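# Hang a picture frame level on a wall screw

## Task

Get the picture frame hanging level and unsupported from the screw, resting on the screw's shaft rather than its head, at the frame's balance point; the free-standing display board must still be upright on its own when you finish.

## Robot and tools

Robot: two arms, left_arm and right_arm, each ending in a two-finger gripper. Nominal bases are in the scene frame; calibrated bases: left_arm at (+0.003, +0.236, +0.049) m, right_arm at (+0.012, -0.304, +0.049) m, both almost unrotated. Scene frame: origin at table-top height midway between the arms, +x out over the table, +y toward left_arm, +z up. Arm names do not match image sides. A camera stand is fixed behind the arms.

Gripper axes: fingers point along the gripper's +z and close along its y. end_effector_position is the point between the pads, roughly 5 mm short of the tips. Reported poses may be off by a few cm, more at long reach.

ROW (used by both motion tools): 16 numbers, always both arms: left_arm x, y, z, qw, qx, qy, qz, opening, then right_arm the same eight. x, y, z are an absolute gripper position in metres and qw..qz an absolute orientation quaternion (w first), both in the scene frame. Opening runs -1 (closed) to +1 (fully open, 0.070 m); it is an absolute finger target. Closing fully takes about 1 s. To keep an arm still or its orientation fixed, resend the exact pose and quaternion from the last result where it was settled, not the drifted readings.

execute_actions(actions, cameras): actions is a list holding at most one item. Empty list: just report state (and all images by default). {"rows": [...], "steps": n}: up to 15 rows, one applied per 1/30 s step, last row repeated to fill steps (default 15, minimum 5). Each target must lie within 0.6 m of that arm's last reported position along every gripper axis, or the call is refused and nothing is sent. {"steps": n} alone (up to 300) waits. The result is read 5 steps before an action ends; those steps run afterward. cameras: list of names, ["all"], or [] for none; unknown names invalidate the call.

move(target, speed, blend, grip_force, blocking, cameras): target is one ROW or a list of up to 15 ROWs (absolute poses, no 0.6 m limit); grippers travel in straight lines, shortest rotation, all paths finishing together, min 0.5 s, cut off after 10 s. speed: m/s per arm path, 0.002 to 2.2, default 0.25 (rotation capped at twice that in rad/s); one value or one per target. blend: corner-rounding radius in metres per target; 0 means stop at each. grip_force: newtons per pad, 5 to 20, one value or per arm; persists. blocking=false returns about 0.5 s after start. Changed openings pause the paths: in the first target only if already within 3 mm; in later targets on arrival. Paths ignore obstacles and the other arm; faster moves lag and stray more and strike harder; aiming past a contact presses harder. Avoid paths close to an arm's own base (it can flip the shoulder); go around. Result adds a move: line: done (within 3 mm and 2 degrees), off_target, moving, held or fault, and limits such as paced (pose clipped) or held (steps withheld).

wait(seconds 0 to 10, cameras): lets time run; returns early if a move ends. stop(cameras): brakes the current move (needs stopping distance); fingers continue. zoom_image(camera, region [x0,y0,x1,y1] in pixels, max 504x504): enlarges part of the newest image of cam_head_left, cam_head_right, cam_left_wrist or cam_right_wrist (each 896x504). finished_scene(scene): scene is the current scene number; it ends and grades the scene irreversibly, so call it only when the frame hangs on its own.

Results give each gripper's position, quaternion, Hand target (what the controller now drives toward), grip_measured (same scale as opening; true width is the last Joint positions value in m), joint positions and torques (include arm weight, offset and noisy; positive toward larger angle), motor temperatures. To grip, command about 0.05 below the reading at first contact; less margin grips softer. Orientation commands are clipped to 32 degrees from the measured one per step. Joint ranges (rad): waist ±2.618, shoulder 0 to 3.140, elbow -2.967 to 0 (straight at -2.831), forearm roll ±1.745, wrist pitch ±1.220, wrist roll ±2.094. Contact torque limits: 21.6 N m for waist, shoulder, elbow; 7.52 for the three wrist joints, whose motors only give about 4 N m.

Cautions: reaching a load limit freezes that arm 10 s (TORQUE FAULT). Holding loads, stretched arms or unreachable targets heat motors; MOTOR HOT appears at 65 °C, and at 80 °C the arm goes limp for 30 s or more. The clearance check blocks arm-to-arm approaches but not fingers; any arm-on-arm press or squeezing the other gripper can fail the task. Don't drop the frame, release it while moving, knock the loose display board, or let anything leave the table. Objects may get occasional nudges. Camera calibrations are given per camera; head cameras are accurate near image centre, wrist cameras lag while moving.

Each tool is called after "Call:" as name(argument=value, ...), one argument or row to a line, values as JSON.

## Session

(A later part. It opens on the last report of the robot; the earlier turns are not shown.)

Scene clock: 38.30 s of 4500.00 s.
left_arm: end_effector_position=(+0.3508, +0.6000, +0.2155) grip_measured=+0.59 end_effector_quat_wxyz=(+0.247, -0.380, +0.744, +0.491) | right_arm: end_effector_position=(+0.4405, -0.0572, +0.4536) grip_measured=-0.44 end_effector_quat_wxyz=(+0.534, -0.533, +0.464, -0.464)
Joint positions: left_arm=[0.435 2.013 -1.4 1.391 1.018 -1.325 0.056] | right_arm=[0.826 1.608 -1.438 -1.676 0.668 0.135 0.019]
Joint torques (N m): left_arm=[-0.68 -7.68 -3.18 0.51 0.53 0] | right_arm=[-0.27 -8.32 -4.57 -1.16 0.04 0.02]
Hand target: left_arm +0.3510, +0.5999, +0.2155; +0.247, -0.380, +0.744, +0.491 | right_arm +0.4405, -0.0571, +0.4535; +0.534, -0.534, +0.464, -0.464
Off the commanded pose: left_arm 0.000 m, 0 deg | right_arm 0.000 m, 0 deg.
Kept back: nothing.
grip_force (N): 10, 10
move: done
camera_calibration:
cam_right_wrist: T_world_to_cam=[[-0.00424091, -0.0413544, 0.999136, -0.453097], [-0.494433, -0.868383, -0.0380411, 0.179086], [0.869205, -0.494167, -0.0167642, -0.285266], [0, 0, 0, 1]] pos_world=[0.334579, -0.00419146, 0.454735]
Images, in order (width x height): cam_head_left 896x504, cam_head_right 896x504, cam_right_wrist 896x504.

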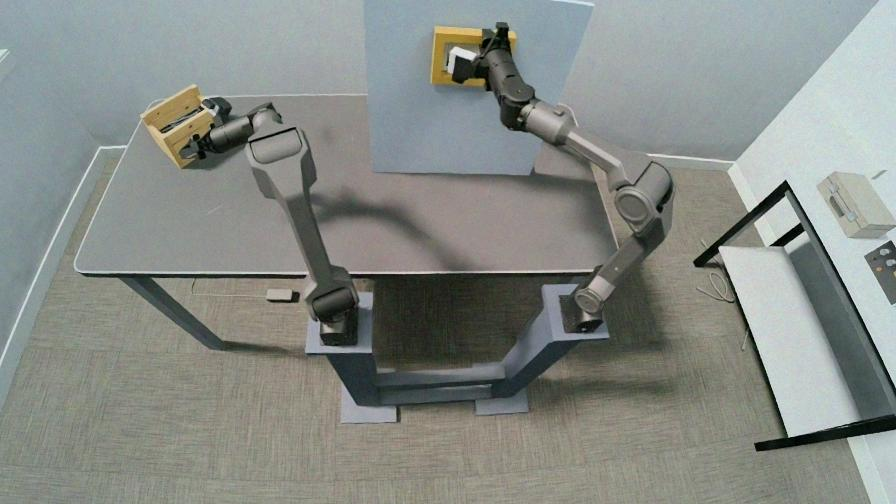

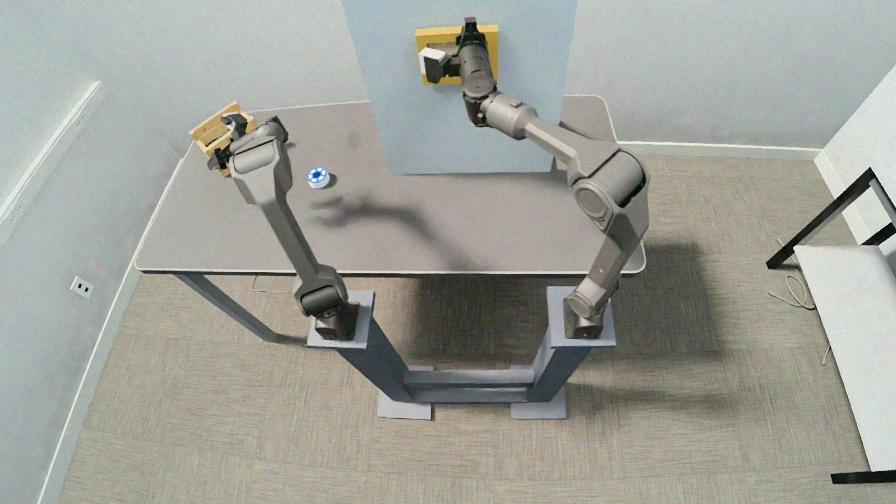

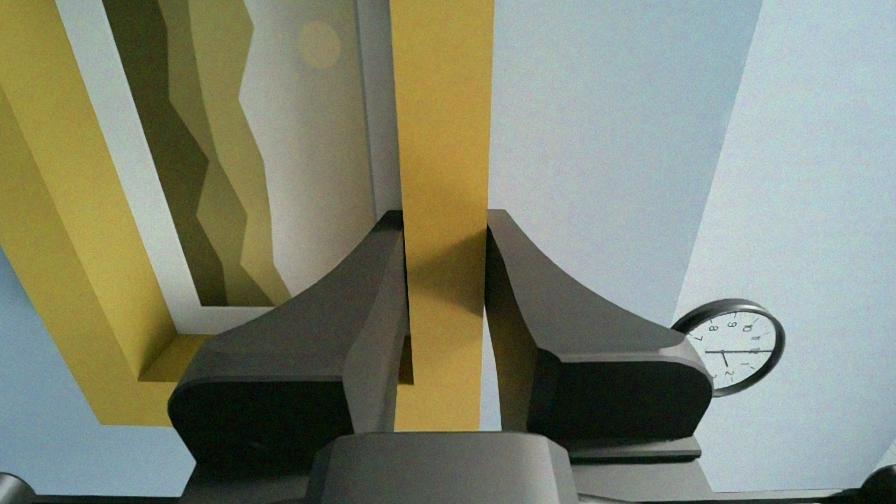

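Call:
move(
  target=[0.3510,0.5999,0.2155,0.247,-0.380,0.744,0.491,0.59,0.4405,-0.0571,0.4468,0.5336,-0.5336,0.4638,-0.4638,-0.55],
  speed=0.04,
)

Call:
move(
  target=[0.3510,0.5999,0.2155,0.247,-0.380,0.744,0.491,0.59,0.4405,-0.0571,0.4455,0.5336,-0.5336,0.4638,-0.4638,-0.55],
  speed=0.02,
  cameras=["cam_right_wrist"],
)

Scene clock: 39.60 s of 4500.00 s.
left_arm: end_effector_position=(+0.3508, +0.6000, +0.2155) grip_measured=+0.59 end_effector_quat_wxyz=(+0.247, -0.380, +0.744, +0.491) | right_arm: end_effector_position=(+0.4404, -0.0569, +0.4474) grip_measured=-0.44 end_effector_quat_wxyz=(+0.534, -0.534, +0.463, -0.464)
Joint positions: left_arm=[0.435 2.013 -1.4 1.391 1.018 -1.325 0.056] | right_arm=[0.826 1.608 -1.412 -1.711 0.67 0.178 0.019]
Joint torques (N m): left_arm=[-0.84 -7.8 -3.32 0.53 0.52 0.01] | right_arm=[0.36 -7.3 -4.26 -0.75 0.44 0.12]
Hand target: left_arm +0.3510, +0.5999, +0.2155; +0.247, -0.380, +0.744, +0.491 | right_arm +0.4405, -0.0571, +0.4468; +0.534, -0.534, +0.464, -0.464
Off the commanded pose: left_arm 0.000 m, 0 deg | right_arm 0.001 m, 0 deg.
Kept back: nothing.
grip_force (N): 10, 10
move: done

Scene clock: 40.30 s of 4500.00 s.
left_arm: end_effector_position=(+0.3508, +0.6000, +0.2155) grip_measured=+0.59 end_effector_quat_wxyz=(+0.247, -0.380, +0.744, +0.491) | right_arm: end_effector_position=(+0.4404, -0.0570, +0.4467) grip_measured=-0.44 end_effector_quat_wxyz=(+0.535, -0.533, +0.463, -0.464)
Joint positions: left_arm=[0.435 2.013 -1.4 1.391 1.018 -1.325 0.056] | right_arm=[0.826 1.608 -1.408 -1.718 0.67 0.185 0.02]
Joint torques (N m): left_arm=[-0.73 -7.62 -3.14 0.49 0.52 0.01] | right_arm=[-0.21 -6.2 -2.18 0.2 0.54 0.24]
Hand target: left_arm +0.3510, +0.5999, +0.2155; +0.247, -0.380, +0.744, +0.491 | right_arm +0.4405, -0.0571, +0.4455; +0.534, -0.534, +0.464, -0.464
Off the commanded pose: left_arm 0.000 m, 0 deg | right_arm 0.001 m, 0 deg.
Kept back: nothing.
grip_force (N): 10, 10
move: done
camera_calibration:
cam_right_wrist: T_world_to_cam=[[-0.00694132, -0.0401681, 0.999169, -0.444916], [-0.493123, -0.869113, -0.0383654, 0.178505], [0.869932, -0.492979, -0.013775, -0.286742], [0, 0, 0, 1]] pos_world=[0.334382, -0.004088, 0.447445]
Images, in order (width x height): cam_right_wrist 896x504.

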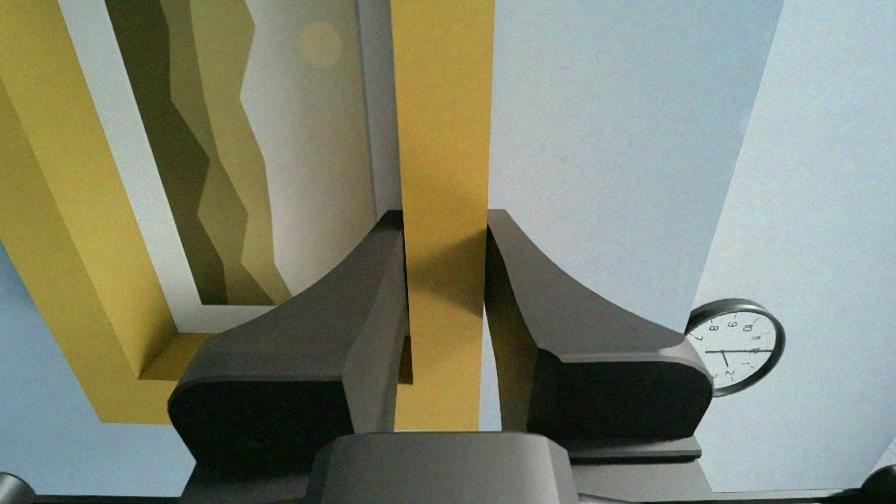

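Call:
move(
  target=[
    [0.3510,0.5999,0.2155,0.247,-0.380,0.744,0.491,0.59,0.4405,-0.0571,0.4465,0.5336,-0.5336,0.4638,-0.4638,-0.55],
    [0.3510,0.5999,0.2155,0.247,-0.380,0.744,0.491,0.59,0.4405,-0.0571,0.4465,0.5336,-0.5336,0.4638,-0.4638,-0.34],
  ],
  speed=0.05,
  cameras=["cam_right_wrist","cam_head_left","cam_head_right"],
)

Call:
zoom_image(
  camera="cam_head_left",
  region=[420, 10, 530, 110],
)

Scene clock: 41.90 s of 4500.00 s.
left_arm: end_effector_position=(+0.3508, +0.6000, +0.2155) grip_measured=+0.59 end_effector_quat_wxyz=(+0.247, -0.380, +0.744, +0.491) | right_arm: end_effector_position=(+0.4407, -0.0571, +0.4452) grip_measured=-0.34 end_effector_quat_wxyz=(+0.532, -0.534, +0.464, -0.464)
Joint positions: left_arm=[0.435 2.013 -1.4 1.391 1.018 -1.325 0.056] | right_arm=[0.826 1.609 -1.408 -1.711 0.671 0.179 0.023]
Joint torques (N m): left_arm=[-0.71 -7.55 -3.18 0.51 0.53 0.03] | right_arm=[0.75 -7.43 -4.91 -0.82 0.01 0.16]
Hand target: left_arm +0.3510, +0.5999, +0.2155; +0.247, -0.380, +0.744, +0.491 | right_arm +0.4405, -0.0571, +0.4465; +0.534, -0.534, +0.464, -0.464
Off the commanded pose: left_arm 0.000 m, 0 deg | right_arm 0.001 m, 0 deg.
Kept back: nothing.
grip_force (N): 10, 10
move: done
camera_calibration:
cam_right_wrist: T_world_to_cam=[[-0.00229031, -0.0377585, 0.999284, -0.445404], [-0.494874, -0.868301, -0.0339435, 0.177357], [0.868961, -0.494598, -0.016697, -0.285432], [0, 0, 0, 1]] pos_world=[0.334779, -0.00399199, 0.446339]
Images, in order (width x height): cam_head_left 896x504, cam_head_right 896x504, cam_right_wrist 896x504.

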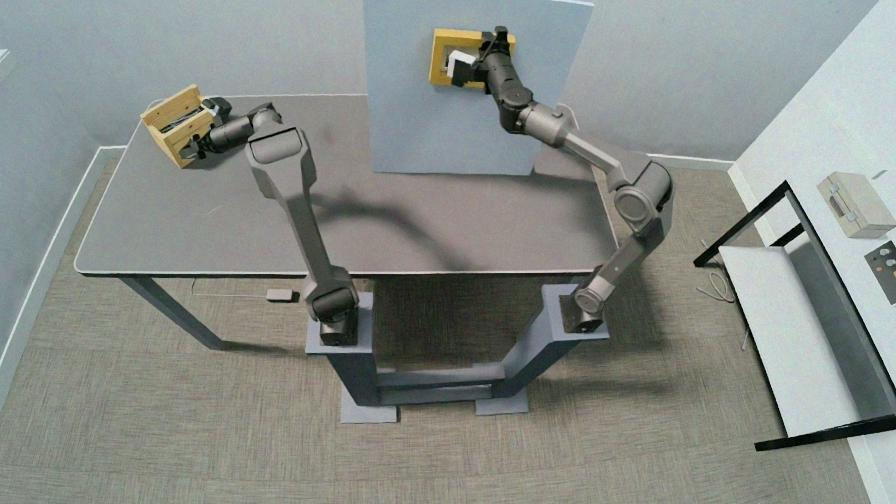

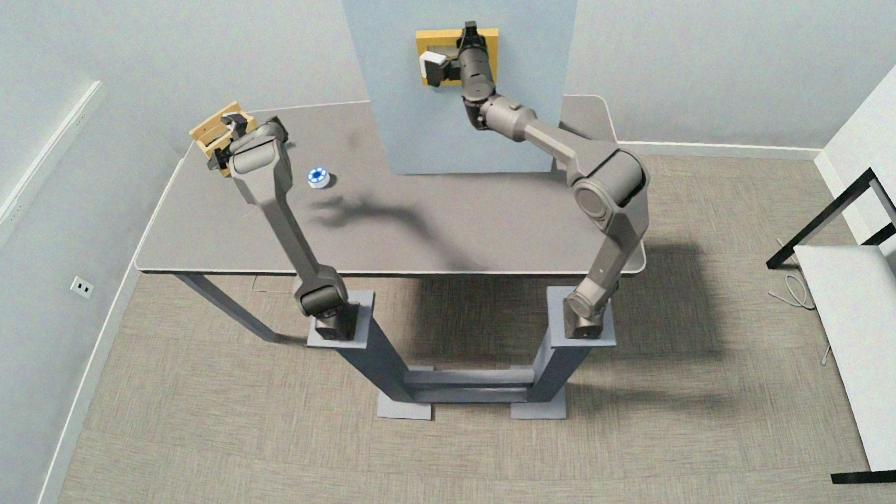

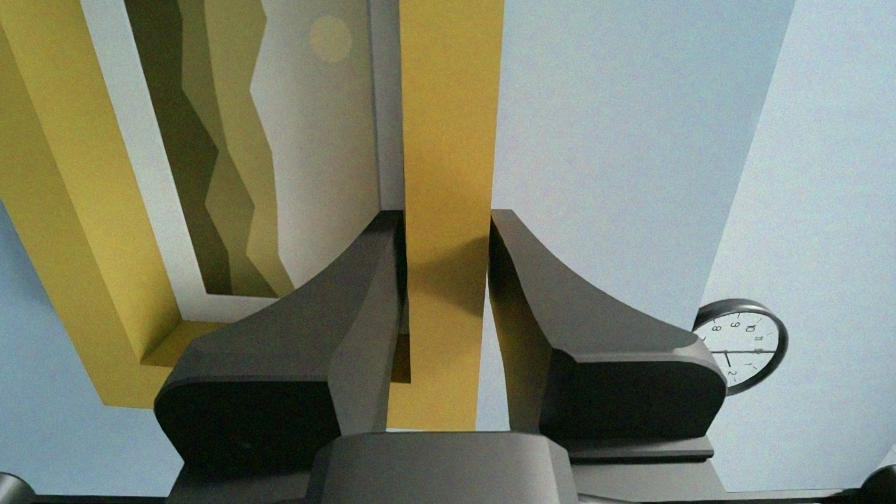

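Scaled by 4.582 from the camera's 896x504 image, which has a finer 1280x720 frame.

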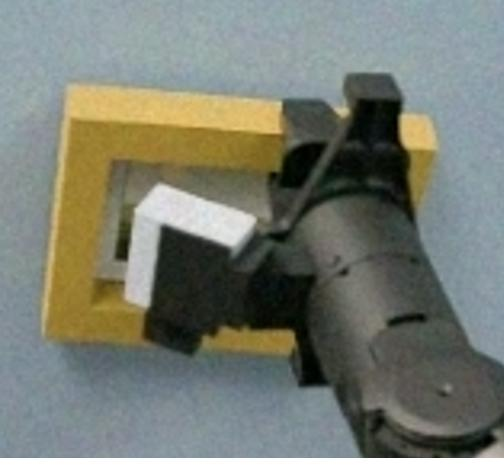

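Call:
move(
  target=[
    [0.3510,0.5999,0.2155,0.247,-0.380,0.744,0.491,0.59,0.4405,-0.0571,0.4455,0.5336,-0.5336,0.4638,-0.4638,0.25],
    [0.3510,0.5999,0.2155,0.247,-0.380,0.744,0.491,0.59,0.35,-0.0571,0.4455,0.5336,-0.5336,0.4638,-0.4638,0.25],
    [0.3510,0.5999,0.2155,0.247,-0.380,0.744,0.491,0.59,0.34,-0.16,0.50,0.576,-0.031,0.815,0.055,0.25],
  ],
  speed=[0.1, 0.12, 0.4],
  blend=[0, 0.02, 0],
  cameras=["cam_right_wrist","cam_head_left","cam_head_right"],
)

Call:
zoom_image(
  camera="cam_head_left",
  region=[360, 0, 600, 200],
)

Call:
zoom_image(
  camera="cam_head_right",
  region=[340, 0, 580, 200],
)

Scene clock: 46.17 s of 4500.00 s.
left_arm: end_effector_position=(+0.3508, +0.6000, +0.2155) grip_measured=+0.59 end_effector_quat_wxyz=(+0.247, -0.380, +0.744, +0.491) | right_arm: end_effector_position=(+0.3400, -0.1603, +0.4999) grip_measured=+0.25 end_effector_quat_wxyz=(+0.576, -0.030, +0.815, +0.055)
Joint positions: left_arm=[0.435 2.013 -1.4 1.391 1.018 -1.325 0.056] | right_arm=[0.791 1.249 -1.579 -0.742 0.976 0.772 0.044]
Joint torques (N m): left_arm=[-0.87 -7.71 -3.06 0.51 0.53 0.02] | right_arm=[0.73 -3.18 -3.94 -0.8 -0.7 -0.13]
Hand target: left_arm +0.3510, +0.5999, +0.2155; +0.247, -0.380, +0.744, +0.491 | right_arm +0.3400, -0.1600, +0.5000; +0.576, -0.031, +0.815, +0.055
Off the commanded pose: left_arm 0.000 m, 0 deg | right_arm 0.000 m, 0 deg.
Kept back: nothing.
grip_force (N): 10, 10
move: done
camera_calibration:
cam_right_wrist: T_world_to_cam=[[0.090168, -0.992022, -0.0881039, -0.145052], [-0.840173, -0.0282668, -0.541582, 0.5456], [0.53477, 0.122856, -0.836019, 0.374228], [0, 0, 0, 1]] pos_world=[0.271351, -0.174448, 0.595569]
Images, in order (width x height): cam_head_left 896x504, cam_head_right 896x504, cam_right_wrist 896x504.

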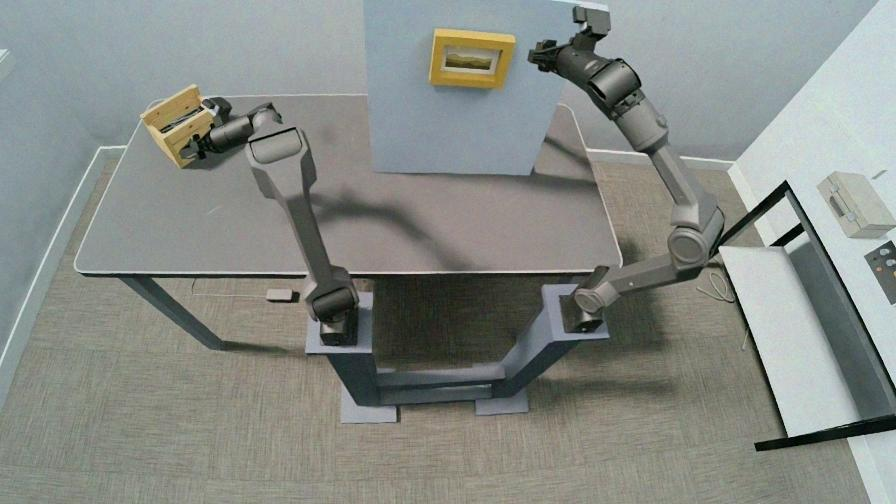

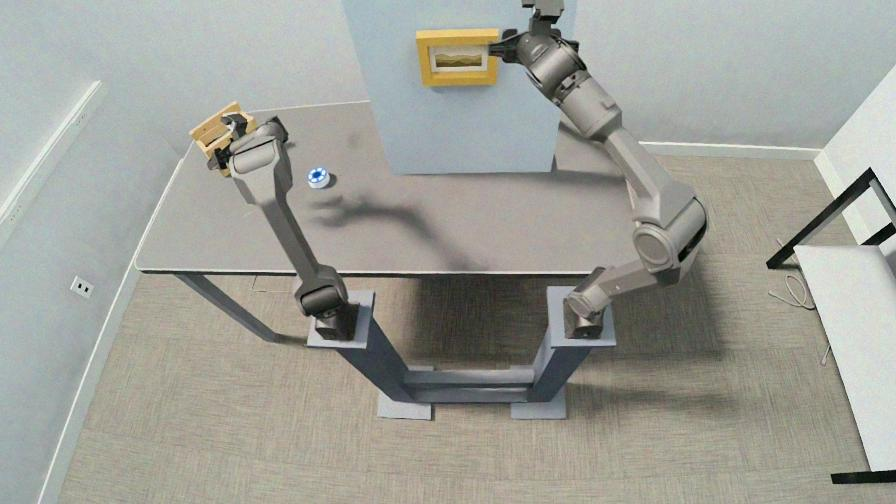

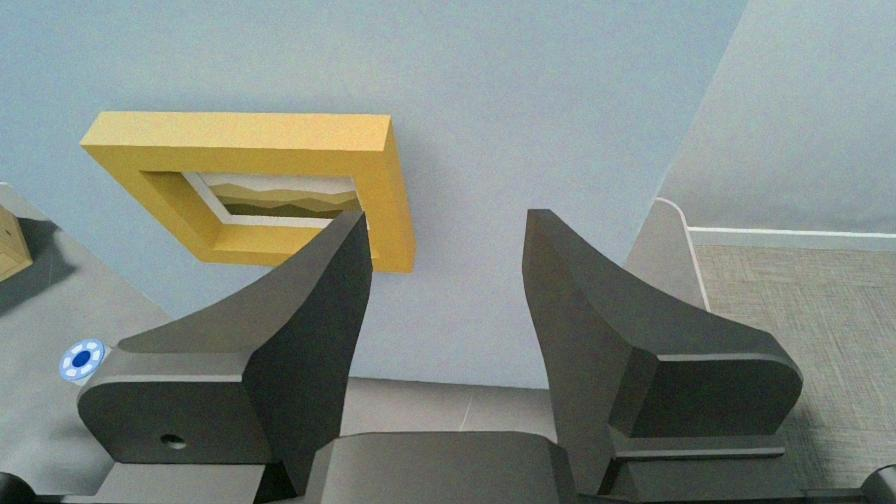

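Scaled by 2.100 from the camera's 896x504 image, which has a finer 1280x720 frame.

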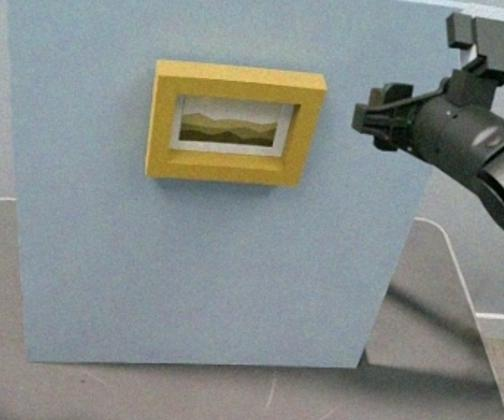

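Scaled by 2.100 from the camera's 896x504 image, which has a finer 1280x720 frame.

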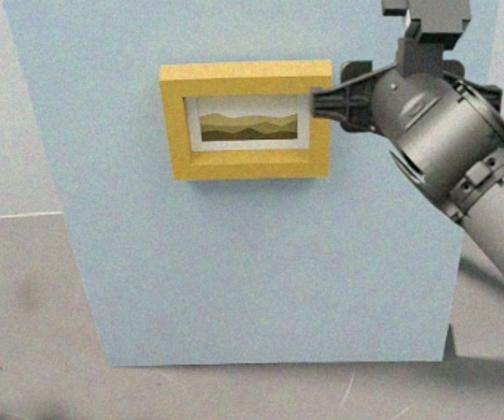

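Call:
zoom_image(
  camera="cam_head_left",
  region=[420, 20, 520, 100],
)

Call:
zoom_image(
  camera="cam_head_right",
  region=[410, 20, 510, 100],
)

Call:
zoom_image(
  camera="cam_right_wrist",
  region=[60, 80, 440, 290],
)

Call:
zoom_image(
  camera="cam_head_left",
  region=[360, 150, 560, 200],
)

Call:
zoom_image(
  camera="cam_head_right",
  region=[380, 150, 580, 200],
)

Scaled by 5.040 from the camera's 896x504 image, which has a finer 1280x720 frame.

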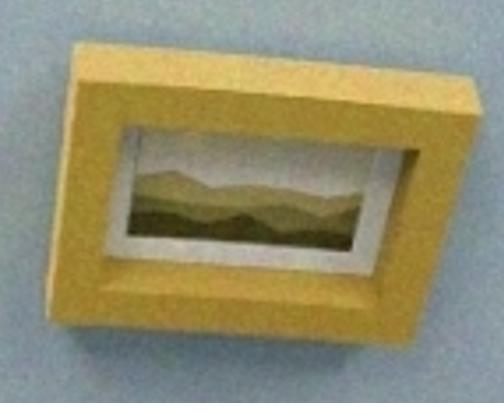

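Scaled by 5.040 from the camera's 896x504 image, which has a finer 1280x720 frame.

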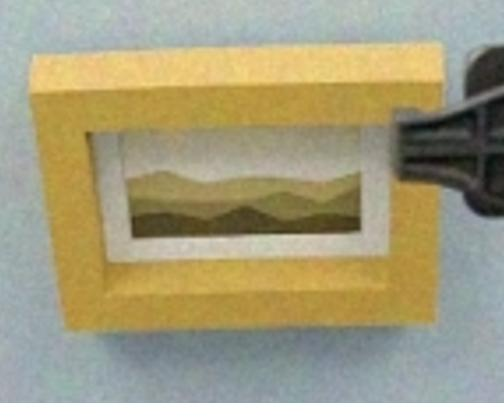

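Scaled by 1.326 from the camera's 896x504 image, which has a finer 1280x720 frame.

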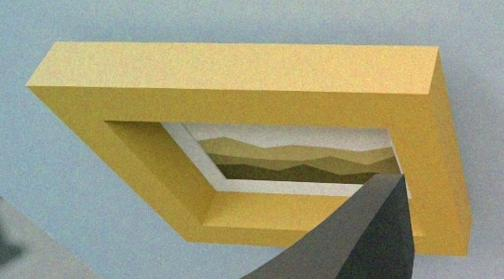

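Scaled by 2.520 from the camera's 896x504 image, which has a finer 1280x720 frame.

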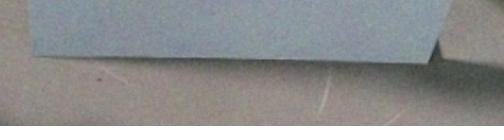

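Scaled by 2.520 from the camera's 896x504 image, which has a finer 1280x720 frame.

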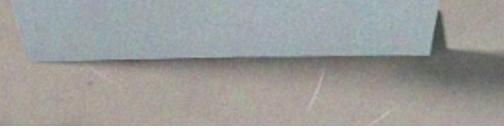

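Call:
move(
  target=[0.3510,0.5999,0.2155,0.247,-0.380,0.744,0.491,0.59,0.415,-0.060,0.545,0.576,-0.031,0.815,0.055,0.98],
  speed=0.3,
  cameras=["cam_right_wrist"],
)

Call:
zoom_image(
  camera="cam_right_wrist",
  region=[270, 250, 620, 440],
)

Call:
zoom_image(
  camera="cam_right_wrist",
  region=[380, 260, 500, 320],
)

Scene clock: 49.63 s of 4500.00 s.
left_arm: end_effector_position=(+0.3508, +0.6000, +0.2155) grip_measured=+0.59 end_effector_quat_wxyz=(+0.247, -0.380, +0.744, +0.491) | right_arm: end_effector_position=(+0.4147, -0.0597, +0.5449) grip_measured=+0.98 end_effector_quat_wxyz=(+0.584, -0.034, +0.809, +0.060)
Joint positions: left_arm=[0.435 2.013 -1.4 1.391 1.018 -1.325 0.056] | right_arm=[0.858 1.849 -2.479 -0.701 1.216 0.597 0.069]
Joint torques (N m): left_arm=[-0.97 -7.84 -3.01 0.51 0.53 0] | right_arm=[-0.45 -6.81 -2.92 -0.72 -0.54 0.12]
Hand target: left_arm +0.3510, +0.5999, +0.2155; +0.247, -0.380, +0.744, +0.491 | right_arm +0.4150, -0.0602, +0.5447; +0.584, -0.034, +0.809, +0.060
Off the commanded pose: left_arm 0.000 m, 0 deg | right_arm 0.000 m, 1 deg.
joint sent to its limit (right arm) — joint 5 (wrist pitch), upper limit.
Kept back: nothing.
grip_force (N): 10, 10
move: done
camera_calibration:
cam_right_wrist: T_world_to_cam=[[0.10352, -0.990431, -0.0912722, -0.0517214], [-0.82873, -0.0351465, -0.558544, 0.639606], [0.549991, 0.13346, -0.824438, 0.347466], [0, 0, 0, 1]] pos_world=[0.344312, -0.0751194, 0.638992]
Images, in order (width x height): cam_right_wrist 896x504.

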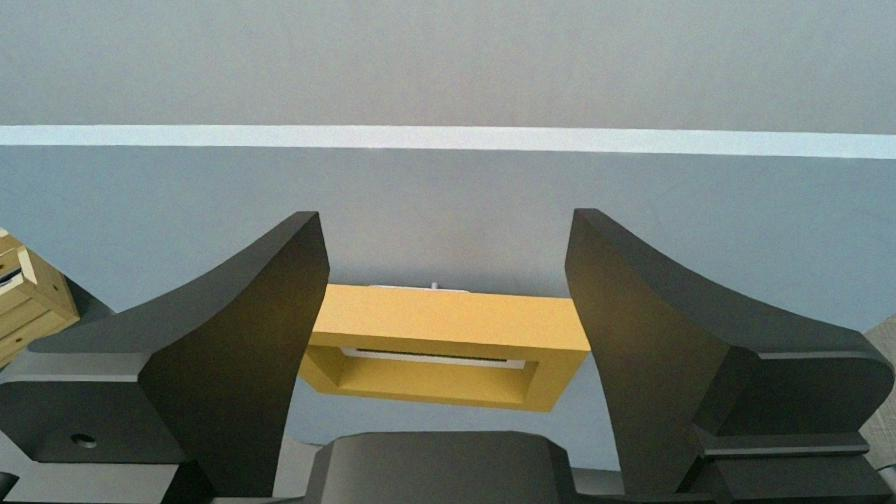

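Scaled by 1.440 from the camera's 896x504 image, which has a finer 1280x720 frame.

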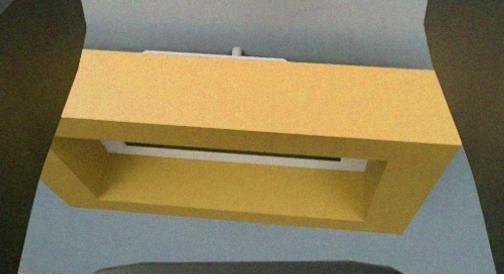

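Scaled by 4.200 from the camera's 896x504 image, which has a finer 1280x720 frame.

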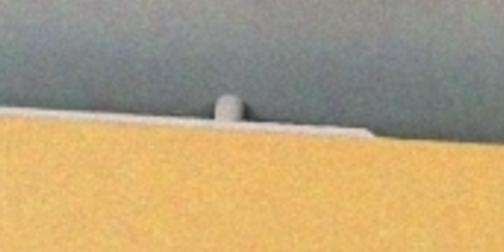

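Call:
zoom_image(
  camera="cam_right_wrist",
  region=[0, 100, 100, 180],
)

Call:
zoom_image(
  camera="cam_right_wrist",
  region=[796, 110, 896, 190],
)

Call:
zoom_image(
  camera="cam_right_wrist",
  region=[270, 400, 640, 504],
)

Call:
zoom_image(
  camera="cam_right_wrist",
  region=[300, 270, 400, 350],
)

Call:
zoom_image(
  camera="cam_right_wrist",
  region=[510, 280, 610, 360],
)

Scaled by 5.040 from the camera's 896x504 image, which has a finer 1280x720 frame.

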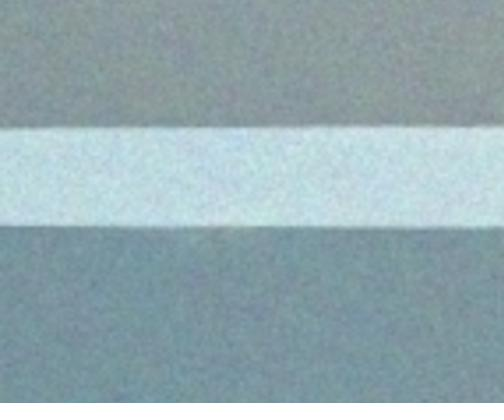

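Scaled by 5.040 from the camera's 896x504 image, which has a finer 1280x720 frame.

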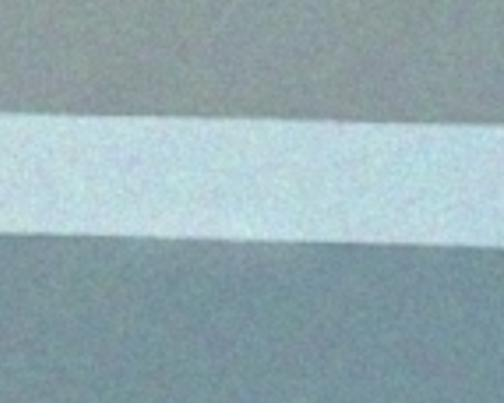

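Scaled by 1.362 from the camera's 896x504 image, which has a finer 1280x720 frame.

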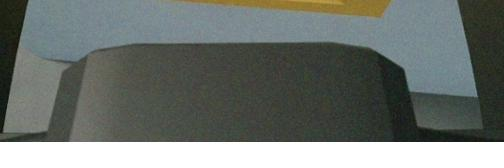

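Scaled by 5.040 from the camera's 896x504 image, which has a finer 1280x720 frame.

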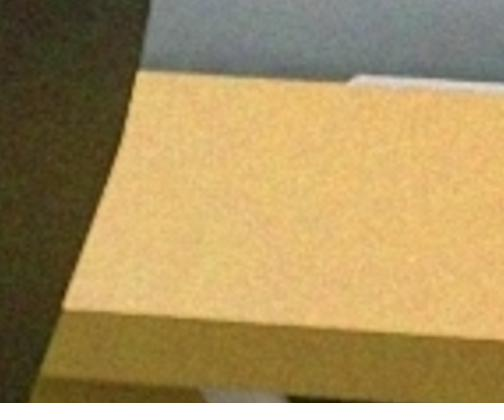

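Scaled by 5.040 from the camera's 896x504 image, which has a finer 1280x720 frame.

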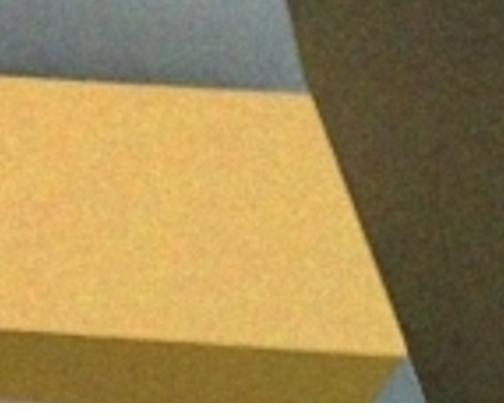

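Call:
move(
  target=[
    [0.3510,0.5999,0.2155,0.247,-0.380,0.744,0.491,0.59,0.35,-0.06,0.50,0.576,-0.031,0.815,0.055,0.25],
    [0.3510,0.5999,0.2155,0.247,-0.380,0.744,0.491,0.59,0.36,-0.0571,0.4470,0.5336,-0.5336,0.4638,-0.4638,0.25],
    [0.3510,0.5999,0.2155,0.247,-0.380,0.744,0.491,0.59,0.4405,-0.0571,0.4475,0.5336,-0.5336,0.4638,-0.4638,0.25],
  ],
  speed=[0.4, 0.45, 0.12],
  blend=[0.03, 0.003, 0],
  cameras=["cam_right_wrist"],
)

Scene clock: 59.43 s of 4500.00 s.
left_arm: end_effector_position=(+0.3508, +0.6000, +0.2155) grip_measured=+0.59 end_effector_quat_wxyz=(+0.247, -0.380, +0.744, +0.491) | right_arm: end_effector_position=(+0.4410, -0.0568, +0.4473) grip_measured=+0.25 end_effector_quat_wxyz=(+0.534, -0.534, +0.464, -0.464)
Joint positions: left_arm=[0.435 2.013 -1.4 1.391 1.018 -1.325 0.056] | right_arm=[0.826 1.61 -1.415 -1.707 0.669 0.173 0.044]
Joint torques (N m): left_arm=[-0.79 -7.64 -3.33 0.5 0.52 -0.03] | right_arm=[0.66 -7.33 -3.75 -0.63 0.24 -0.04]
Hand target: left_arm +0.3510, +0.5999, +0.2155; +0.247, -0.380, +0.744, +0.491 | right_arm +0.4405, -0.0571, +0.4475; +0.534, -0.534, +0.464, -0.464
Off the commanded pose: left_arm 0.000 m, 0 deg | right_arm 0.001 m, 0 deg.
Kept back: nothing.
grip_force (N): 10, 10
move: done
camera_calibration:
cam_right_wrist: T_world_to_cam=[[-0.00453423, -0.0391651, 0.999222, -0.446522], [-0.493597, -0.868933, -0.0362982, 0.178324], [0.869679, -0.493378, -0.0153919, -0.286296], [0, 0, 0, 1]] pos_world=[0.334982, -0.0037889, 0.448241]
Images, in order (width x height): cam_right_wrist 896x504.

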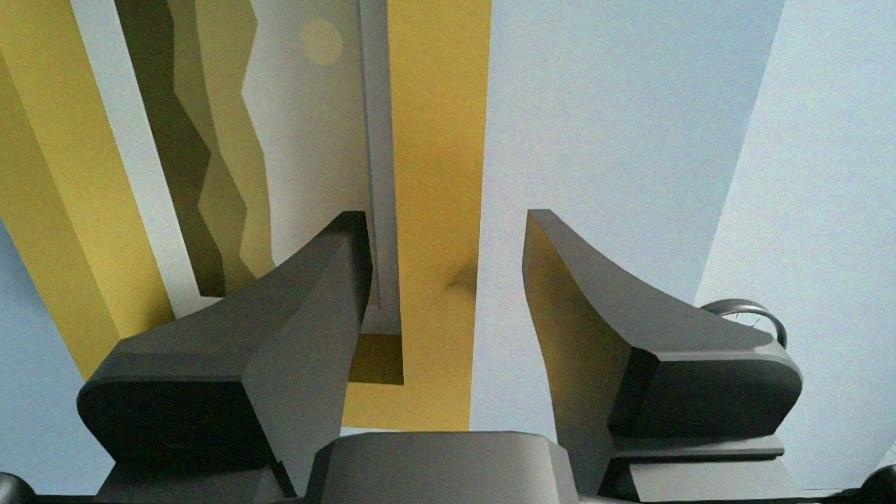

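Call:
move(
  target=[
    [0.3510,0.5999,0.2155,0.247,-0.380,0.744,0.491,0.59,0.4405,-0.0571,0.4475,0.5336,-0.5336,0.4638,-0.4638,-0.55],
    [0.3510,0.5999,0.2155,0.247,-0.380,0.744,0.491,0.59,0.4405,-0.0558,0.4515,0.5336,-0.5336,0.4638,-0.4638,-0.55],
    [0.3510,0.5999,0.2155,0.247,-0.380,0.744,0.491,0.59,0.4405,-0.0558,0.4458,0.5336,-0.5336,0.4638,-0.4638,-0.55],
  ],
  speed=0.04,
  cameras=["cam_right_wrist","cam_head_left"],
)

Scene clock: 63.93 s of 4500.00 s.
left_arm: end_effector_position=(+0.3508, +0.6000, +0.2155) grip_measured=+0.59 end_effector_quat_wxyz=(+0.247, -0.380, +0.744, +0.491) | right_arm: end_effector_position=(+0.4406, -0.0567, +0.4475) grip_measured=-0.44 end_effector_quat_wxyz=(+0.534, -0.532, +0.464, -0.465)
Joint positions: left_arm=[0.435 2.013 -1.4 1.391 1.018 -1.325 0.056] | right_arm=[0.829 1.611 -1.413 -1.715 0.676 0.183 0.019]
Joint torques (N m): left_arm=[-0.7 -7.7 -3.11 0.51 0.49 0.03] | right_arm=[0.71 -6.3 -3.17 -0.38 -0.38 -0.05]
Hand target: left_arm +0.3510, +0.5999, +0.2155; +0.247, -0.380, +0.744, +0.491 | right_arm +0.4405, -0.0558, +0.4458; +0.534, -0.534, +0.464, -0.464
Off the commanded pose: left_arm 0.000 m, 0 deg | right_arm 0.002 m, 0 deg.
Kept back: nothing.
grip_force (N): 10, 10
move: done
camera_calibration:
cam_right_wrist: T_world_to_cam=[[-0.00845047, -0.0414618, 0.999104, -0.445055], [-0.496295, -0.867224, -0.0401866, 0.18121], [0.868113, -0.49619, -0.0132488, -0.286369], [0, 0, 0, 1]] pos_world=[0.334773, -0.00339702, 0.448145]
Images, in order (width x height): cam_head_left 896x504, cam_right_wrist 896x504.

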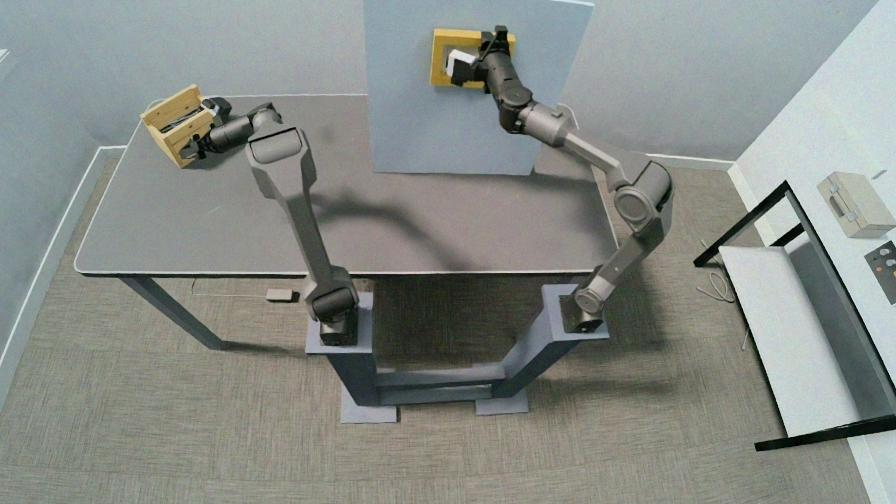

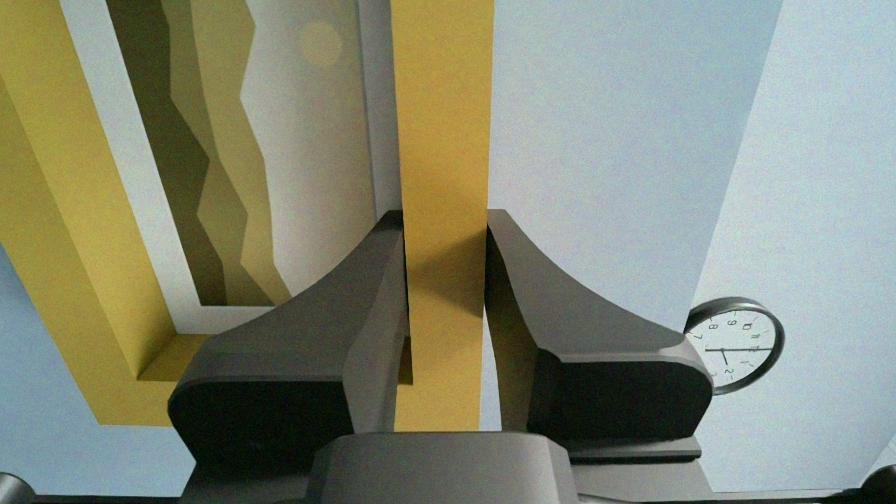

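Call:
move(
  target=[0.3510,0.5999,0.2155,0.247,-0.380,0.744,0.491,0.59,0.4405,-0.0555,0.4525,0.5336,-0.5336,0.4638,-0.4638,-0.55],
  speed=0.05,
  cameras=["cam_right_wrist"],
)

Scene clock: 65.00 s of 4500.00 s.
left_arm: end_effector_position=(+0.3508, +0.6000, +0.2155) grip_measured=+0.59 end_effector_quat_wxyz=(+0.247, -0.380, +0.744, +0.491) | right_arm: end_effector_position=(+0.4405, -0.0543, +0.4511) grip_measured=-0.44 end_effector_quat_wxyz=(+0.533, -0.535, +0.464, -0.463)
Joint positions: left_arm=[0.435 2.013 -1.4 1.391 1.018 -1.325 0.056] | right_arm=[0.831 1.614 -1.438 -1.678 0.67 0.138 0.019]
Joint torques (N m): left_arm=[-0.92 -7.78 -3.28 0.51 0.51 0.02] | right_arm=[-0.45 -8.02 -5.66 -1.18 0.27 0.29]
Hand target: left_arm +0.3510, +0.5999, +0.2155; +0.247, -0.380, +0.744, +0.491 | right_arm +0.4405, -0.0555, +0.4525; +0.534, -0.534, +0.464, -0.464
Off the commanded pose: left_arm 0.000 m, 0 deg | right_arm 0.002 m, 0 deg.
Kept back: nothing.
grip_force (N): 10, 10
move: done
camera_calibration:
cam_right_wrist: T_world_to_cam=[[-0.00126874, -0.038669, 0.999251, -0.451633], [-0.491757, -0.870057, -0.0342938, 0.178523], [0.870731, -0.491433, -0.0179119, -0.28375], [0, 0, 0, 1]] pos_world=[0.334287, -0.00158348, 0.452335]
Images, in order (width x height): cam_right_wrist 896x504.

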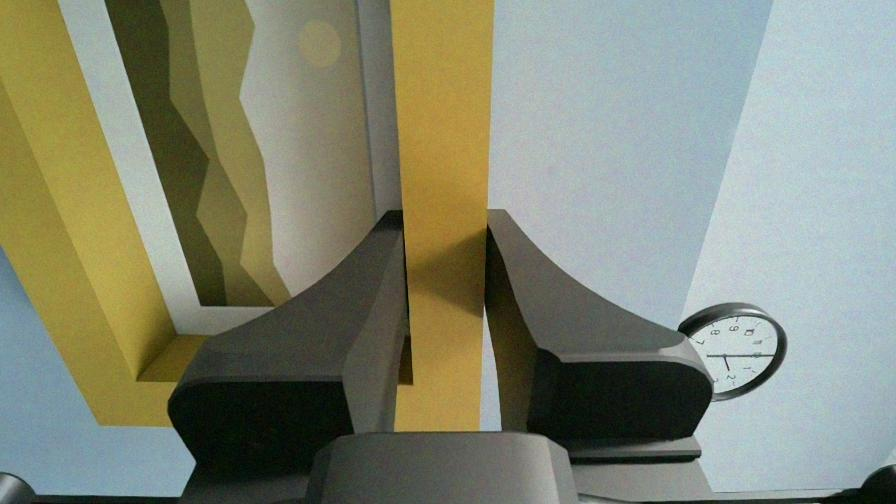

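Call:
move(
  target=[0.3510,0.5999,0.2155,0.247,-0.380,0.744,0.491,0.59,0.4405,-0.0555,0.4535,0.5336,-0.5336,0.4638,-0.4638,-0.55],
  speed=0.03,
  cameras=["cam_head_right", "cam_head_left"],
)

Call:
zoom_image(
  camera="cam_head_right",
  region=[410, 20, 510, 100],
)

Scene clock: 65.97 s of 4500.00 s.
left_arm: end_effector_position=(+0.3508, +0.6000, +0.2155) grip_measured=+0.59 end_effector_quat_wxyz=(+0.247, -0.380, +0.744, +0.491) | right_arm: end_effector_position=(+0.4405, -0.0551, +0.4528) grip_measured=-0.44 end_effector_quat_wxyz=(+0.533, -0.534, +0.464, -0.464)
Joint positions: left_arm=[0.435 2.013 -1.4 1.391 1.018 -1.325 0.056] | right_arm=[0.831 1.613 -1.442 -1.675 0.671 0.133 0.019]
Joint torques (N m): left_arm=[-0.89 -7.7 -3.23 0.5 0.52 0.01] | right_arm=[-0.44 -8.42 -5.59 -0.98 0.11 0.01]
Hand target: left_arm +0.3510, +0.5999, +0.2155; +0.247, -0.380, +0.744, +0.491 | right_arm +0.4405, -0.0555, +0.4535; +0.534, -0.534, +0.464, -0.464
Off the commanded pose: left_arm 0.000 m, 0 deg | right_arm 0.001 m, 0 deg.
Kept back: nothing.
grip_force (N): 10, 10
move: done
Images, in order (width x height): cam_head_left 896x504, cam_head_right 896x504.

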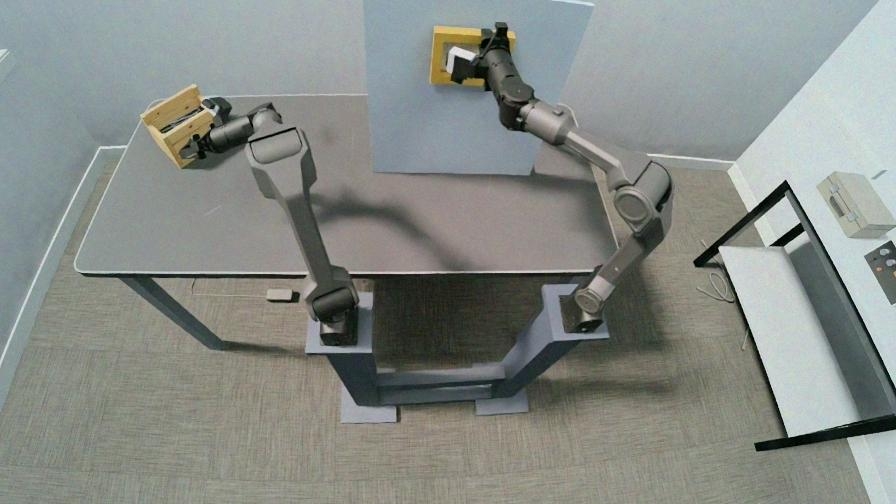

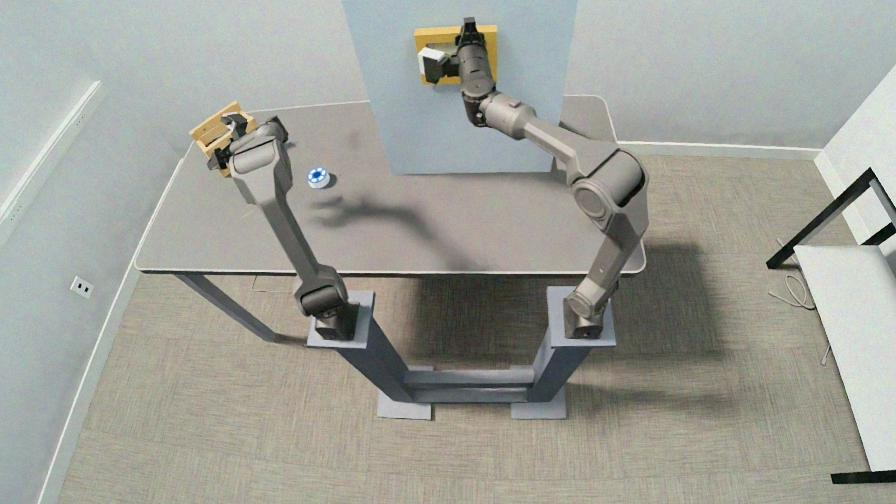

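Scaled by 5.040 from the camera's 896x504 image, which has a finer 1280x720 frame.

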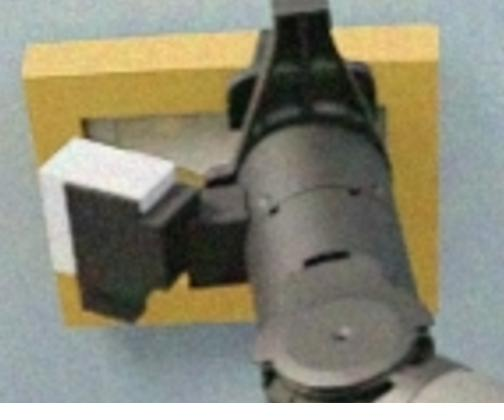

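Call:
move(
  target=[0.3510,0.5999,0.2155,0.247,-0.380,0.744,0.491,0.59,0.4405,-0.0549,0.4462,0.5336,-0.5336,0.4638,-0.4638,-0.55],
  speed=0.04,
)

Scene clock: 66.90 s of 4500.00 s.
left_arm: end_effector_position=(+0.3508, +0.6000, +0.2155) grip_measured=+0.59 end_effector_quat_wxyz=(+0.247, -0.380, +0.744, +0.491) | right_arm: end_effector_position=(+0.4406, -0.0557, +0.4476) grip_measured=-0.44 end_effector_quat_wxyz=(+0.534, -0.532, +0.464, -0.465)
Joint positions: left_arm=[0.435 2.013 -1.4 1.391 1.018 -1.325 0.056] | right_arm=[0.831 1.613 -1.417 -1.712 0.677 0.178 0.019]
Joint torques (N m): left_arm=[-0.82 -7.65 -3.27 0.5 0.51 -0.02] | right_arm=[1.86 -4.6 -3.46 -0.5 -0.22 0.08]
Hand target: left_arm +0.3510, +0.5999, +0.2155; +0.247, -0.380, +0.744, +0.491 | right_arm +0.4405, -0.0549, +0.4462; +0.534, -0.534, +0.464, -0.464
Off the commanded pose: left_arm 0.000 m, 0 deg | right_arm 0.002 m, 0 deg.
Kept back: nothing.
grip_force (N): 10, 10
move: done

Call:
move(
  target=[
    [0.3510,0.5999,0.2155,0.247,-0.380,0.744,0.491,0.59,0.4405,-0.0552,0.4472,0.5336,-0.5336,0.4638,-0.4638,-0.55],
    [0.3510,0.5999,0.2155,0.247,-0.380,0.744,0.491,0.59,0.4405,-0.0555,0.4468,0.5336,-0.5336,0.4638,-0.4638,-0.34],
    [0.3510,0.5999,0.2155,0.247,-0.380,0.744,0.491,0.59,0.4405,-0.0555,0.4460,0.5336,-0.5336,0.4638,-0.4638,0.25],
  ],
  speed=0.05,
  cameras=["cam_right_wrist"],
)

Scene clock: 69.67 s of 4500.00 s.
left_arm: end_effector_position=(+0.3508, +0.6000, +0.2155) grip_measured=+0.59 end_effector_quat_wxyz=(+0.247, -0.380, +0.744, +0.491) | right_arm: end_effector_position=(+0.4405, -0.0552, +0.4458) grip_measured=+0.25 end_effector_quat_wxyz=(+0.534, -0.534, +0.464, -0.464)
Joint positions: left_arm=[0.435 2.013 -1.4 1.391 1.018 -1.325 0.056] | right_arm=[0.831 1.613 -1.413 -1.712 0.674 0.18 0.044]
Joint torques (N m): left_arm=[-0.63 -7.74 -3.08 0.5 0.51 0] | right_arm=[-0.48 -7.36 -3.77 -0.83 0.24 0.36]
Hand target: left_arm +0.3510, +0.5999, +0.2155; +0.247, -0.380, +0.744, +0.491 | right_arm +0.4405, -0.0555, +0.4460; +0.534, -0.534, +0.464, -0.464
Off the commanded pose: left_arm 0.000 m, 0 deg | right_arm 0.000 m, 0 deg.
Kept back: nothing.
grip_force (N): 10, 10
move: done
camera_calibration:
cam_right_wrist: T_world_to_cam=[[-0.00399771, -0.0394403, 0.999214, -0.445237], [-0.493539, -0.868967, -0.0362738, 0.179387], [0.869714, -0.493296, -0.0159915, -0.284838], [0, 0, 0, 1]] pos_world=[0.334482, -0.00218873, 0.446839]
Images, in order (width x height): cam_right_wrist 896x504.

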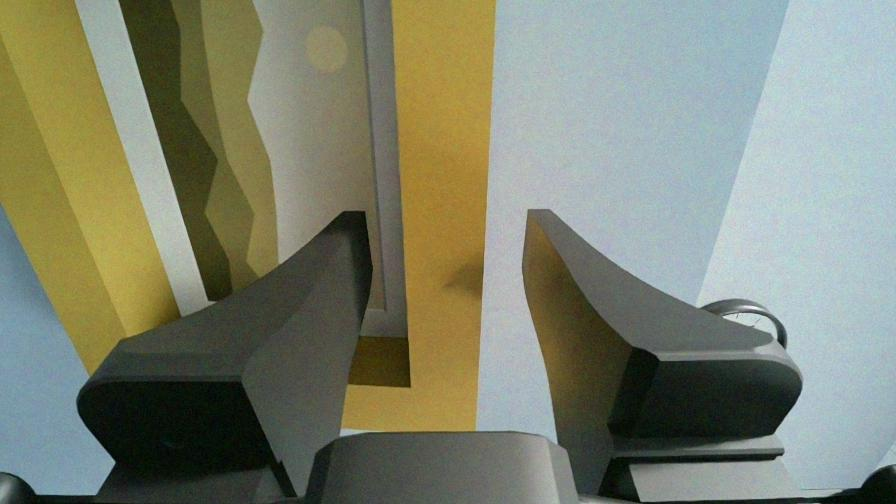

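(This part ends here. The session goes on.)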